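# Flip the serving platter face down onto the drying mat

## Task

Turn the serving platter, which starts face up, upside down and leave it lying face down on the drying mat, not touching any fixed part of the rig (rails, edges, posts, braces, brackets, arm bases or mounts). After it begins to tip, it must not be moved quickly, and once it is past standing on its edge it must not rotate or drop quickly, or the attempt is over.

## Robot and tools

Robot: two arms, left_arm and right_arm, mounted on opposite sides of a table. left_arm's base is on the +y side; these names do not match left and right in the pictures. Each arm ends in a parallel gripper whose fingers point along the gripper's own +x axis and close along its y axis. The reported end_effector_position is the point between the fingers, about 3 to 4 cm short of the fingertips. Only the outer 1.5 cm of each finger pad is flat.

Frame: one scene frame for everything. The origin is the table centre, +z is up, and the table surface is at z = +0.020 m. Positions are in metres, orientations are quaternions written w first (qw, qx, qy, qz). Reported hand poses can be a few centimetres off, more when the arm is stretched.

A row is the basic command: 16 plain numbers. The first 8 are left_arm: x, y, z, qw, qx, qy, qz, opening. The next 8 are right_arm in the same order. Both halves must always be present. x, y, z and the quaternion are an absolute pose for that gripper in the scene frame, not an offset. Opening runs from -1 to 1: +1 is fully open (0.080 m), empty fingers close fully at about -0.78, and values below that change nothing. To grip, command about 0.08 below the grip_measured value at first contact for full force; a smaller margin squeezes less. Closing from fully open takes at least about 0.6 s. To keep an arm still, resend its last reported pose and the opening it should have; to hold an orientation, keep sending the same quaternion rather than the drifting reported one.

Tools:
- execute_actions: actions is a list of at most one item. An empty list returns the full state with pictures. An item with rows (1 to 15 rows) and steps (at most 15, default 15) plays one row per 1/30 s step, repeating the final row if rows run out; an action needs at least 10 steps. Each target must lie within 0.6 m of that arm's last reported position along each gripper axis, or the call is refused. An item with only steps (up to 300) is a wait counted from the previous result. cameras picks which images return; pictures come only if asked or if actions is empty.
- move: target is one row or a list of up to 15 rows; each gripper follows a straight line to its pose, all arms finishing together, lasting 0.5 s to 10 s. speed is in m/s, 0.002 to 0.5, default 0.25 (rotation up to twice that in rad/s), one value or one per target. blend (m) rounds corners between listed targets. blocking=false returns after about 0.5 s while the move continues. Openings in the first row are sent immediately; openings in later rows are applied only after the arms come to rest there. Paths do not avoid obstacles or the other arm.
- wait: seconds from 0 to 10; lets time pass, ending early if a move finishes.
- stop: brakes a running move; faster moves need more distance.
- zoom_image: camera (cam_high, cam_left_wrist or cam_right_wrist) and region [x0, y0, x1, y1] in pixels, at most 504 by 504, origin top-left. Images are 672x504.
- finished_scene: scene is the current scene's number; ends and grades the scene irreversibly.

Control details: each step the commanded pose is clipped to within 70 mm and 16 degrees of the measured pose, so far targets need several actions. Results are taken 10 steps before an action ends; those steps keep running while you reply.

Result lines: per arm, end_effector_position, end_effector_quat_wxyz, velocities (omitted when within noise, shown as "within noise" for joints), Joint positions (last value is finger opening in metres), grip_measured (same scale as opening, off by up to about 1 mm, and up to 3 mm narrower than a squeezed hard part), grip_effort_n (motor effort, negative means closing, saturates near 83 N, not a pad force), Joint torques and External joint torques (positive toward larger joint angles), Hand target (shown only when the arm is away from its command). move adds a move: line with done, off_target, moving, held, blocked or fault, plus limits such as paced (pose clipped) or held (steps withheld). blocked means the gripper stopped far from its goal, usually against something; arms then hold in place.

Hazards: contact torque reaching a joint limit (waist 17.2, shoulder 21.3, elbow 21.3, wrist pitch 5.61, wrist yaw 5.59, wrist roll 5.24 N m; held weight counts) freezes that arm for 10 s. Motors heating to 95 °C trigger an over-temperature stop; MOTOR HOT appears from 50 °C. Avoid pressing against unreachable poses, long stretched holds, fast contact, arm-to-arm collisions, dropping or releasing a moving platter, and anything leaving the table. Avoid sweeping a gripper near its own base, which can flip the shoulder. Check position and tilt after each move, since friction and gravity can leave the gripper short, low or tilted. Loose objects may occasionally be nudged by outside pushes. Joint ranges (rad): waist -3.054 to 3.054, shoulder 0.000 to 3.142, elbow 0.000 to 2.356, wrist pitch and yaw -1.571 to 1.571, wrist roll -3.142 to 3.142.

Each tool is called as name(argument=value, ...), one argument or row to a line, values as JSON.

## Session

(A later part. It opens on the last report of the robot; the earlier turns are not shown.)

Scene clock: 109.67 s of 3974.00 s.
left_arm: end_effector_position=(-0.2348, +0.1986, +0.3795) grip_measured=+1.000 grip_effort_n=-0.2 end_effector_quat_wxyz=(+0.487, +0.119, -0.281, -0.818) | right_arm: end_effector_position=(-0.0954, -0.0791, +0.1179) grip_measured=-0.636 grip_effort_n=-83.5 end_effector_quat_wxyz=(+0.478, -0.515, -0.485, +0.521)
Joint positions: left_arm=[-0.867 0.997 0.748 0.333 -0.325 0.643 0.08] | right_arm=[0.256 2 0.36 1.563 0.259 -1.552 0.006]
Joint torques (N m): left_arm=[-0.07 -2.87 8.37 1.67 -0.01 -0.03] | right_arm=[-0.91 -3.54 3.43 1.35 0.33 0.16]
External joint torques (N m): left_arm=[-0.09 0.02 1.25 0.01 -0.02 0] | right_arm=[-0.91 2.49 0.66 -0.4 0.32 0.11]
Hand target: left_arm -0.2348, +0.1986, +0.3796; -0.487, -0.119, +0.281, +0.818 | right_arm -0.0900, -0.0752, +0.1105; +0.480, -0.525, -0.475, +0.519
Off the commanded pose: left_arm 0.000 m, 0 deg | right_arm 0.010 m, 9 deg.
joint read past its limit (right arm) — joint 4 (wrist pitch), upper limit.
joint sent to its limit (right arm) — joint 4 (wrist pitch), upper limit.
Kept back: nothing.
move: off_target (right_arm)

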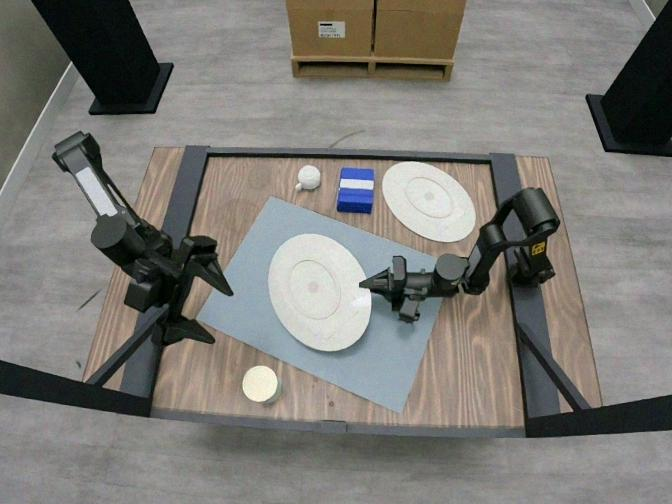

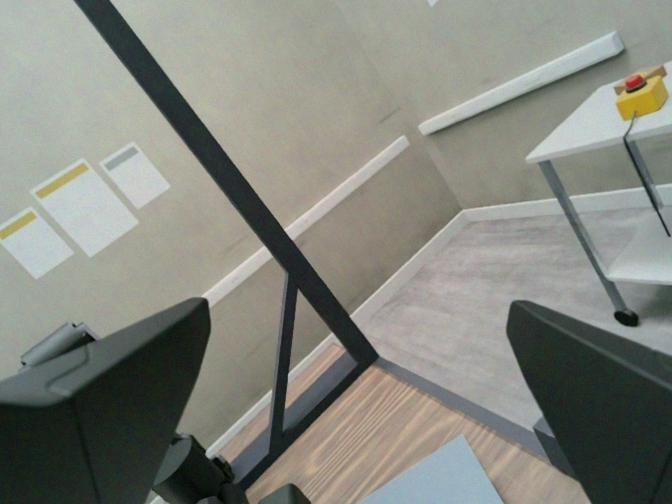

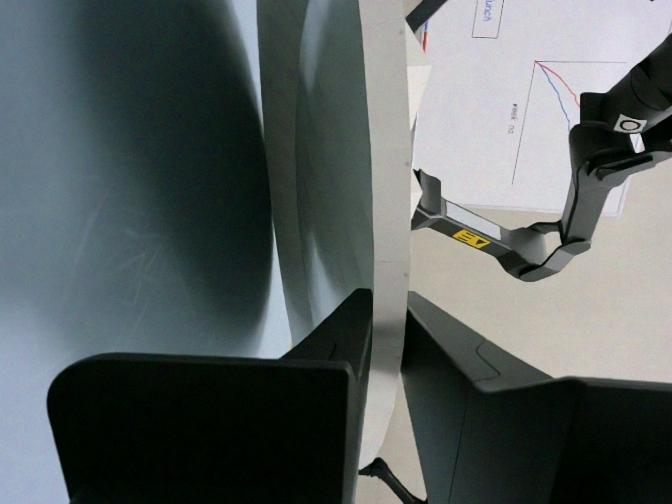

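move(
  target=[
    [-0.2348,0.1986,0.3795,0.487,0.119,-0.281,-0.818,1,-0.09,-0.085,0.085,0.430,-0.561,-0.430,0.561,-0.75],
  ],
  speed=0.03,
)

zoom_image(
  camera="cam_high",
  region=[220, 150, 450, 350],
)

Scene clock: 113.13 s of 3974.00 s.
left_arm: end_effector_position=(-0.2348, +0.1986, +0.3795) grip_measured=+1.000 grip_effort_n=-0.2 end_effector_quat_wxyz=(+0.487, +0.119, -0.281, -0.818) | right_arm: end_effector_position=(-0.0948, -0.0839, +0.1052) grip_measured=-0.581 grip_effort_n=-83.5 end_effector_quat_wxyz=(+0.449, -0.541, -0.450, +0.551)
Joint positions: left_arm=[-0.867 0.997 0.748 0.333 -0.325 0.643 0.08] | right_arm=[0.257 1.91 0.355 1.355 0.257 -1.509 0.009]
Joint torques (N m): left_arm=[-0.05 -2.88 8.36 1.68 -0.01 -0.03] | right_arm=[-0.91 -3.2 2.5 -1.08 -0.15 0.32]
External joint torques (N m): left_arm=[-0.04 -0.01 1.28 0.04 -0.03 0] | right_arm=[-0.92 2.64 -0.74 -2.83 -0.17 0.27]
Hand target: left_arm -0.2348, +0.1986, +0.3796; -0.487, -0.119, +0.281, +0.818 | right_arm -0.0899, -0.0861, +0.0856; -0.430, +0.561, +0.430, -0.561
Off the commanded pose: left_arm 0.000 m, 0 deg | right_arm 0.021 m, 4 deg.
Kept back: nothing.
move: off_target (right_arm)

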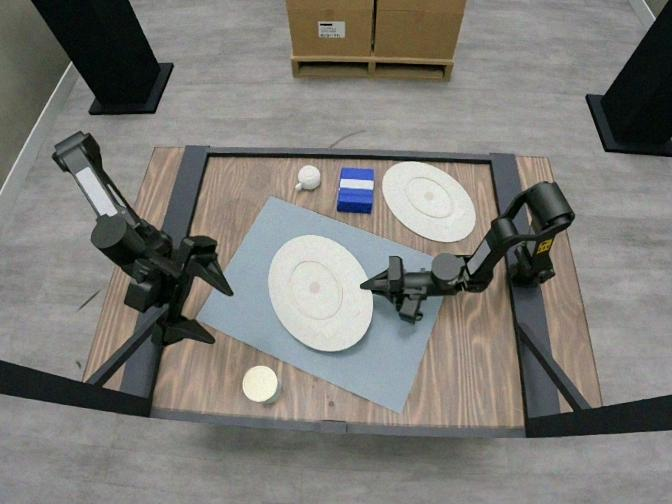

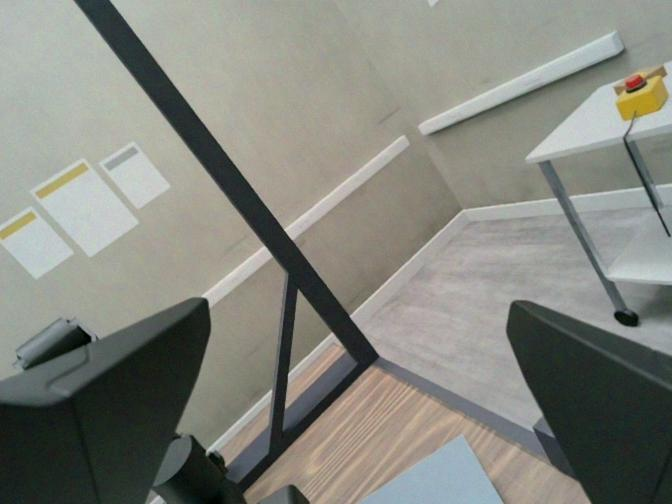

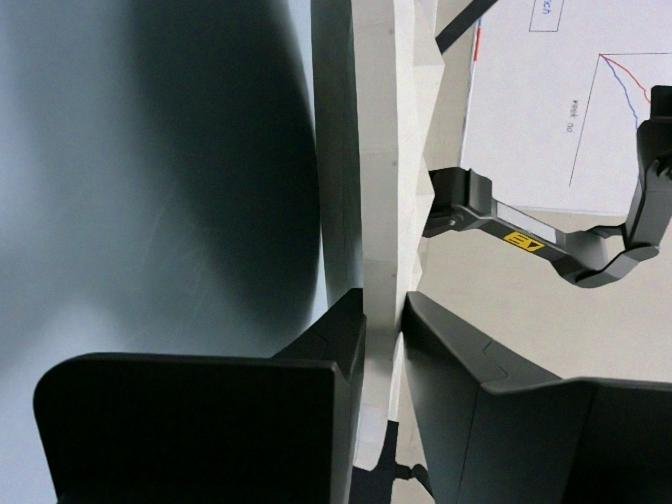

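Scaled by 2.191 from the camera's 672x504 image, which has a finer 960x720 frame.

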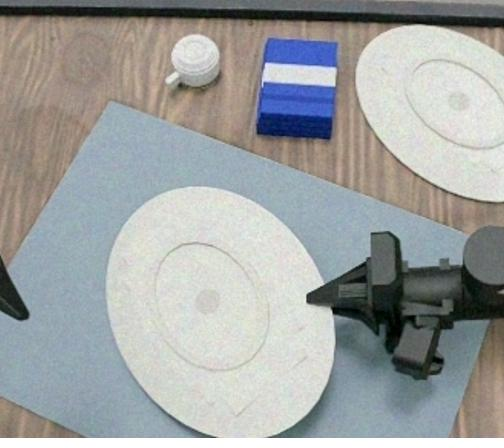

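move(
  target=[
    [-0.2348,0.1986,0.3795,0.487,0.119,-0.281,-0.818,1,-0.09,-0.09,0.075,0.37,-0.602,-0.37,0.602,-0.6],
  ],
  speed=0.03,
)

zoom_image(
  camera="cam_high",
  region=[220, 150, 450, 350],
)

Scene clock: 117.03 s of 3974.00 s.
left_arm: end_effector_position=(-0.2348, +0.1986, +0.3795) grip_measured=+1.000 grip_effort_n=-0.2 end_effector_quat_wxyz=(+0.487, +0.119, -0.281, -0.818) | right_arm: end_effector_position=(-0.0954, -0.0883, +0.0915) grip_measured=-0.449 grip_effort_n=-83.5 end_effector_quat_wxyz=(+0.385, -0.588, -0.391, +0.595)
Joint positions: left_arm=[-0.867 0.997 0.748 0.333 -0.325 0.643 0.08] | right_arm=[0.253 1.74 0.411 0.906 0.233 -1.464 0.015]
Joint torques (N m): left_arm=[-0.06 -2.89 8.36 1.68 -0.01 -0.03] | right_arm=[-1.21 -3 3.76 -0.57 -0.16 0.38]
External joint torques (N m): left_arm=[-0.04 -0.01 1.28 0.03 -0.03 0] | right_arm=[-1.25 2.63 -0.53 -2.25 -0.19 0.33]
Motor temperatures (°C): left_arm=[30 33 37 33 25 31] | right_arm=[28 40 35 41 32 27]
Hand target: left_arm -0.2348, +0.1986, +0.3796; -0.487, -0.119, +0.281, +0.818 | right_arm -0.0900, -0.0910, +0.0754; -0.370, +0.602, +0.370, -0.602
Off the commanded pose: left_arm 0.000 m, 0 deg | right_arm 0.017 m, 3 deg.
Kept back: nothing.
move: off_target (right_arm)

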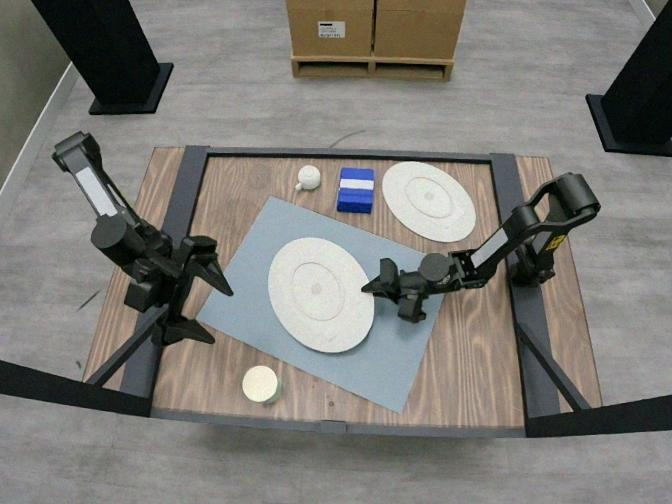

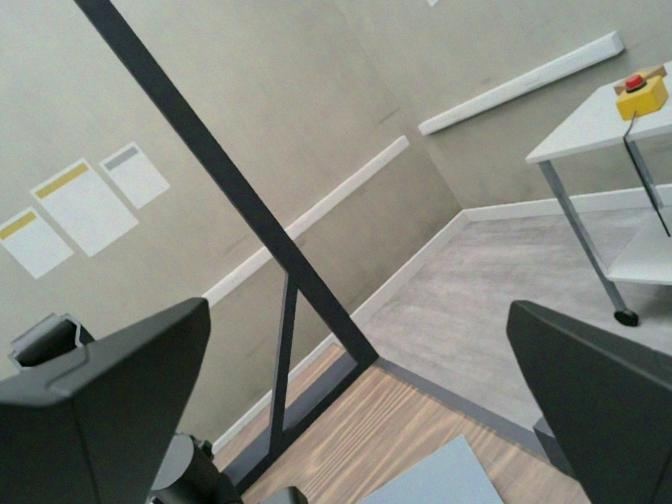

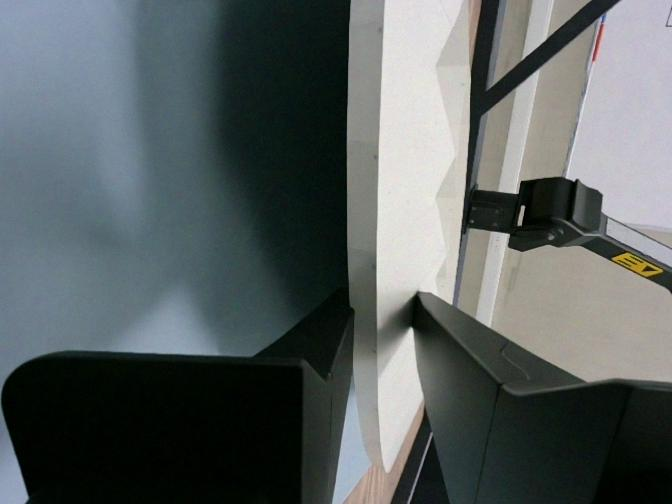

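Scaled by 2.191 from the camera's 672x504 image, which has a finer 960x720 frame.

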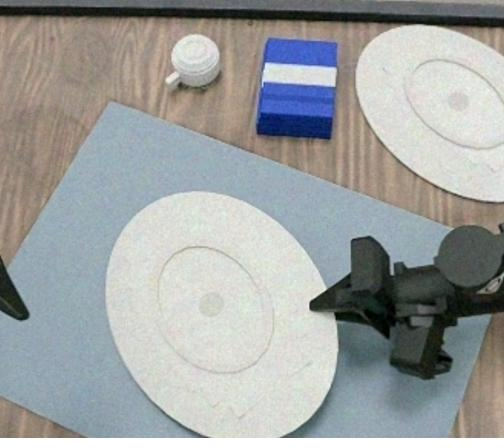

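move(
  target=[
    [-0.2348,0.1986,0.3795,0.487,0.119,-0.281,-0.818,1,-0.09,-0.09,0.065,0.29,-0.645,-0.29,0.645,-0.45],
    [-0.2348,0.1986,0.3795,0.487,0.119,-0.281,-0.818,1,-0.09,-0.09,0.055,0.29,-0.645,-0.29,0.645,-0.35],
  ],
  speed=0.03,
)

zoom_image(
  camera="cam_high",
  region=[220, 150, 450, 350],
)

Scene clock: 123.47 s of 3974.00 s.
left_arm: end_effector_position=(-0.2348, +0.1986, +0.3795) grip_measured=+1.000 grip_effort_n=-0.2 end_effector_quat_wxyz=(+0.487, +0.119, -0.281, -0.818) | right_arm: end_effector_position=(-0.0953, -0.0902, +0.0683) grip_measured=-0.353 grip_effort_n=15.1 end_effector_quat_wxyz=(+0.292, -0.638, -0.302, +0.646)
Joint positions: left_arm=[-0.867 0.997 0.748 0.333 -0.325 0.643 0.08] | right_arm=[0.229 1.693 0.572 0.404 0.17 -1.42 0.019]
Joint torques (N m): left_arm=[-0.05 -2.89 8.37 1.68 -0.01 -0.03] | right_arm=[-1.19 -1.82 3.58 2.81 0.18 0.16]
External joint torques (N m): left_arm=[-0.06 0.08 1.16 -0.02 -0.03 0] | right_arm=[-1.17 4.1 -1.38 1.35 0.14 0.12]
Heat: left arm: hottest elbow 37 °C (+2.0 °C/min); right arm: hottest wrist pitch 40 °C (+9.1 °C/min).
Hand target: left_arm -0.2348, +0.1986, +0.3796; -0.487, -0.119, +0.281, +0.818 | right_arm -0.0899, -0.0908, +0.0554; -0.290, +0.645, +0.290, -0.645
Off the commanded pose: left_arm 0.000 m, 0 deg | right_arm 0.014 m, 2 deg.
Kept back: nothing.
move: off_target (right_arm); target 2's new opening was sent with right_arm's hand 0.014 m and 2 deg from that target

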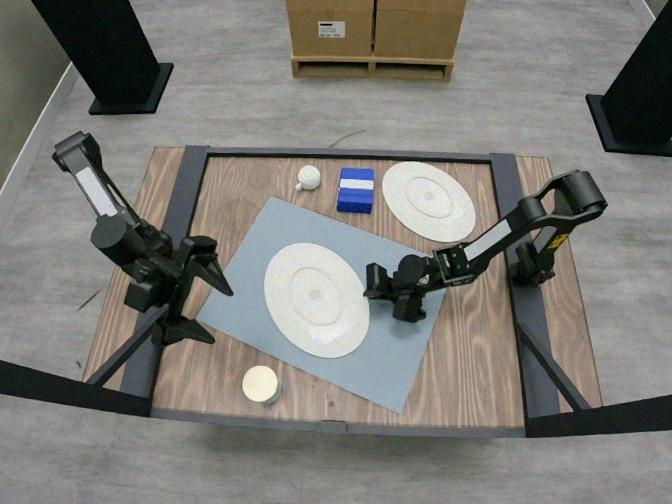

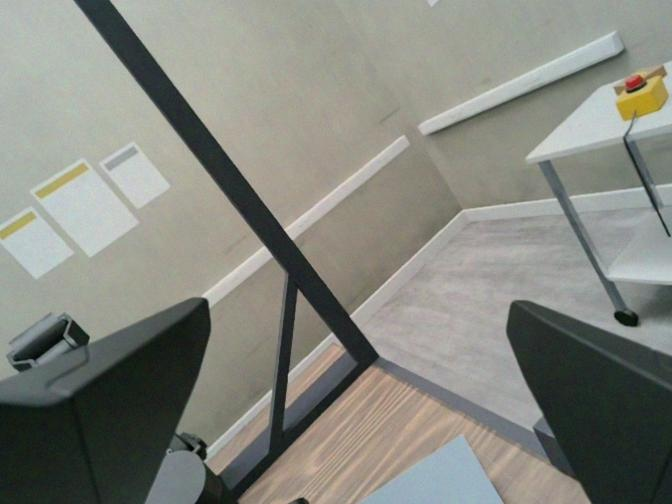

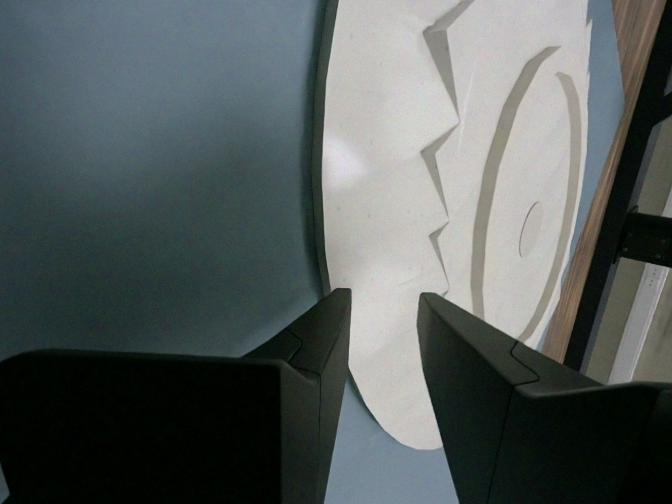

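Scaled by 2.191 from the camera's 672x504 image, which has a finer 960x720 frame.

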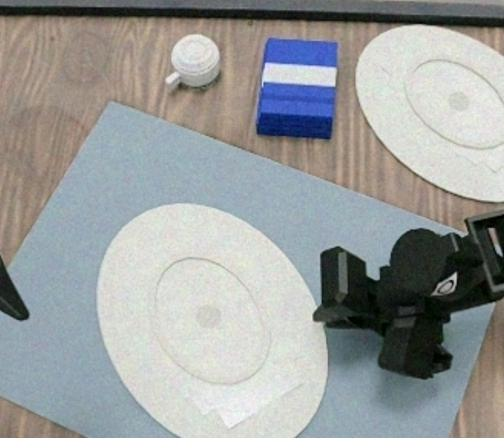

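move(
  target=[
    [-0.2348,0.1986,0.3795,0.487,0.119,-0.281,-0.818,1,-0.095,-0.09,0.063,0.29,-0.645,-0.29,0.645,-0.2],
    [-0.2348,0.1986,0.3795,0.487,0.119,-0.281,-0.818,1,-0.095,-0.13,0.07,0.29,-0.645,-0.29,0.645,-0.2],
  ],
  speed=0.03,
)

zoom_image(
  camera="cam_high",
  region=[220, 150, 450, 350],
)

Scene clock: 126.23 s of 3974.00 s.
left_arm: end_effector_position=(-0.2348, +0.1986, +0.3795) grip_measured=+1.000 grip_effort_n=-0.2 end_effector_quat_wxyz=(+0.487, +0.119, -0.281, -0.818) | right_arm: end_effector_position=(-0.0957, -0.1263, +0.0712) grip_measured=-0.204 grip_effort_n=16.0 end_effector_quat_wxyz=(+0.290, -0.643, -0.292, +0.645)
Joint positions: left_arm=[-0.867 0.997 0.748 0.333 -0.325 0.643 0.08] | right_arm=[0.274 1.554 0.46 0.352 0.212 -1.377 0.026]
Joint torques (N m): left_arm=[-0.05 -2.87 8.37 1.68 -0.01 -0.03] | right_arm=[0.1 -7.17 3.06 1.09 0.28 0.17]
External joint torques (N m): left_arm=[-0.04 0 1.29 0.03 -0.03 0] | right_arm=[0.13 -2.22 -2.04 -0.36 0.22 0.13]
Hand target: left_arm -0.2348, +0.1986, +0.3796; -0.487, -0.119, +0.281, +0.818 | right_arm -0.0950, -0.1300, +0.0699; -0.290, +0.645, +0.290, -0.645
Off the commanded pose: left_arm 0.000 m, 0 deg | right_arm 0.004 m, 0 deg.
Kept back: nothing.
move: done

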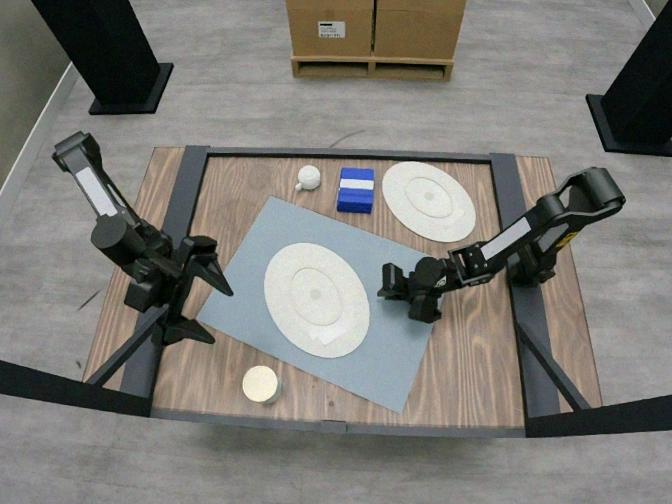

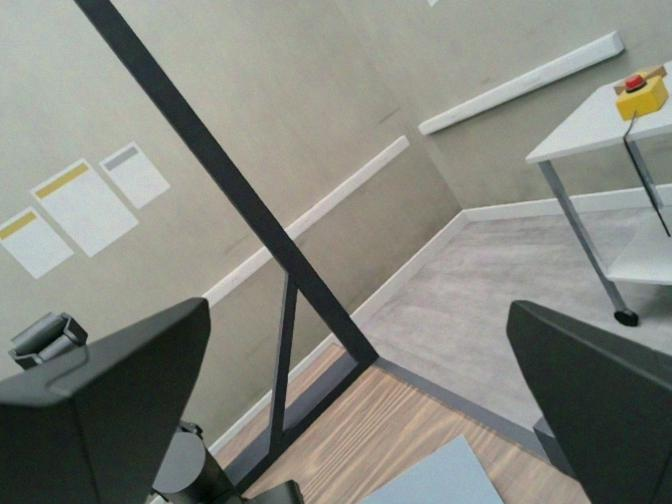

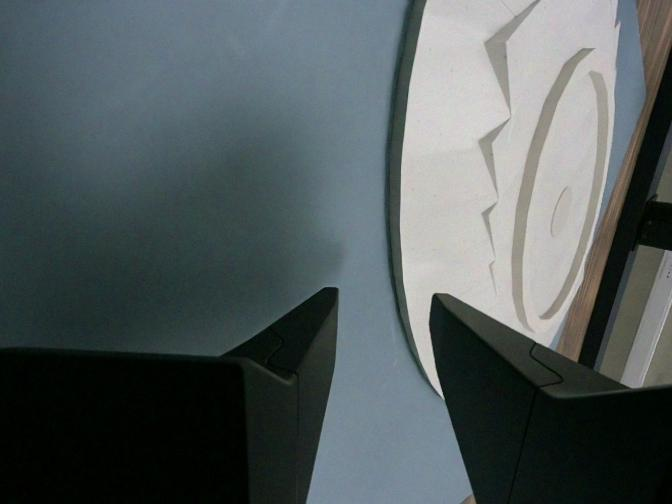

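Scaled by 2.191 from the camera's 672x504 image, which has a finer 960x720 frame.

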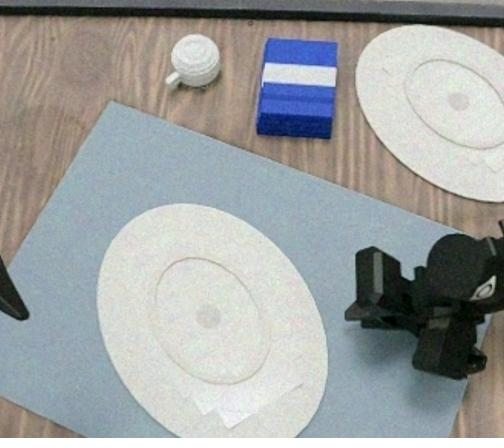

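move(
  target=[-0.2348,0.1986,0.3795,0.487,0.119,-0.281,-0.818,1,-0.095,-0.19,0.16,0.29,-0.645,-0.29,0.645,-0.2],
  speed=0.12,
)

finished_scene(
  scene=1,
)

Scene clock: 128.03 s of 3974.00 s.
left_arm: end_effector_position=(-0.2348, +0.1986, +0.3795) grip_measured=+1.000 grip_effort_n=-0.2 end_effector_quat_wxyz=(+0.487, +0.119, -0.281, -0.818) | right_arm: end_effector_position=(-0.0941, -0.1917, +0.1540) grip_measured=-0.204 grip_effort_n=16.0 end_effector_quat_wxyz=(+0.283, -0.648, -0.287, +0.646)
Joint positions: left_arm=[-0.867 0.997 0.748 0.333 -0.325 0.643 0.08] | right_arm=[0.376 1.005 0.516 -0.292 0.286 -1.305 0.026]
Joint torques (N m): left_arm=[-0.07 -2.87 8.37 1.68 -0.01 -0.03] | right_arm=[0.19 -4.18 6.87 1.05 0.27 0.13]
External joint torques (N m): left_arm=[-0.07 0.04 1.21 0 -0.03 0] | right_arm=[0.19 -1.59 0.1 -0.38 0.18 0.09]
Hand target: left_arm -0.2348, +0.1986, +0.3796; -0.487, -0.119, +0.281, +0.818 | right_arm -0.0950, -0.1900, +0.1600; -0.290, +0.645, +0.290, -0.645
Off the commanded pose: left_arm 0.000 m, 0 deg | right_arm 0.006 m, 1 deg.
Kept back: nothing.
move: done

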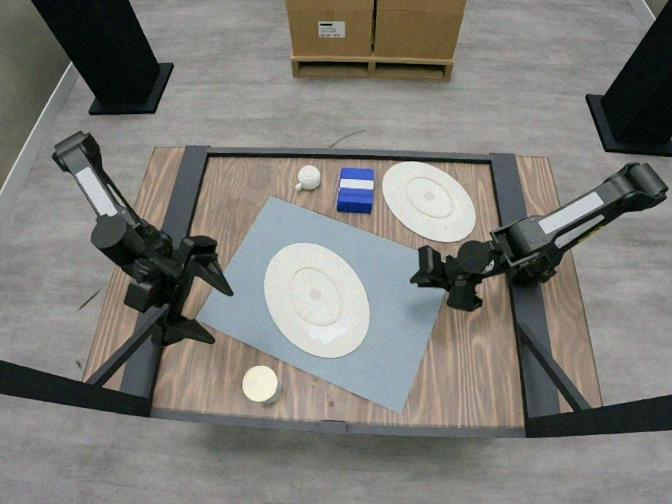

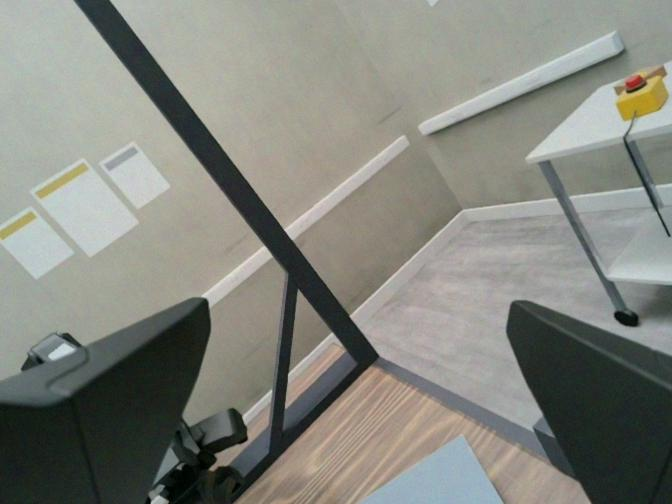

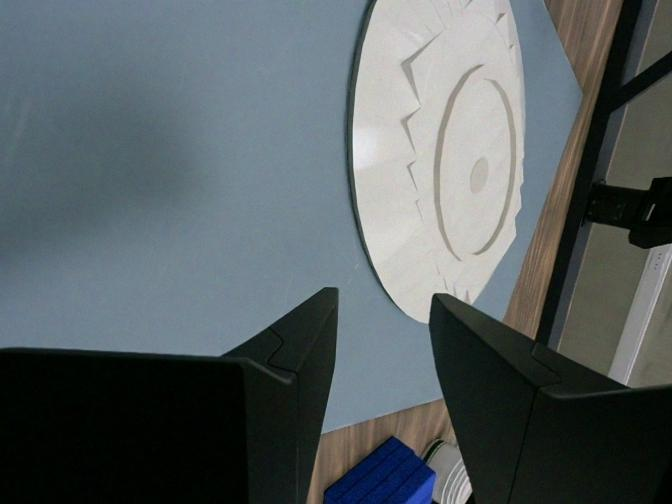

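The scene is finished: the task was done.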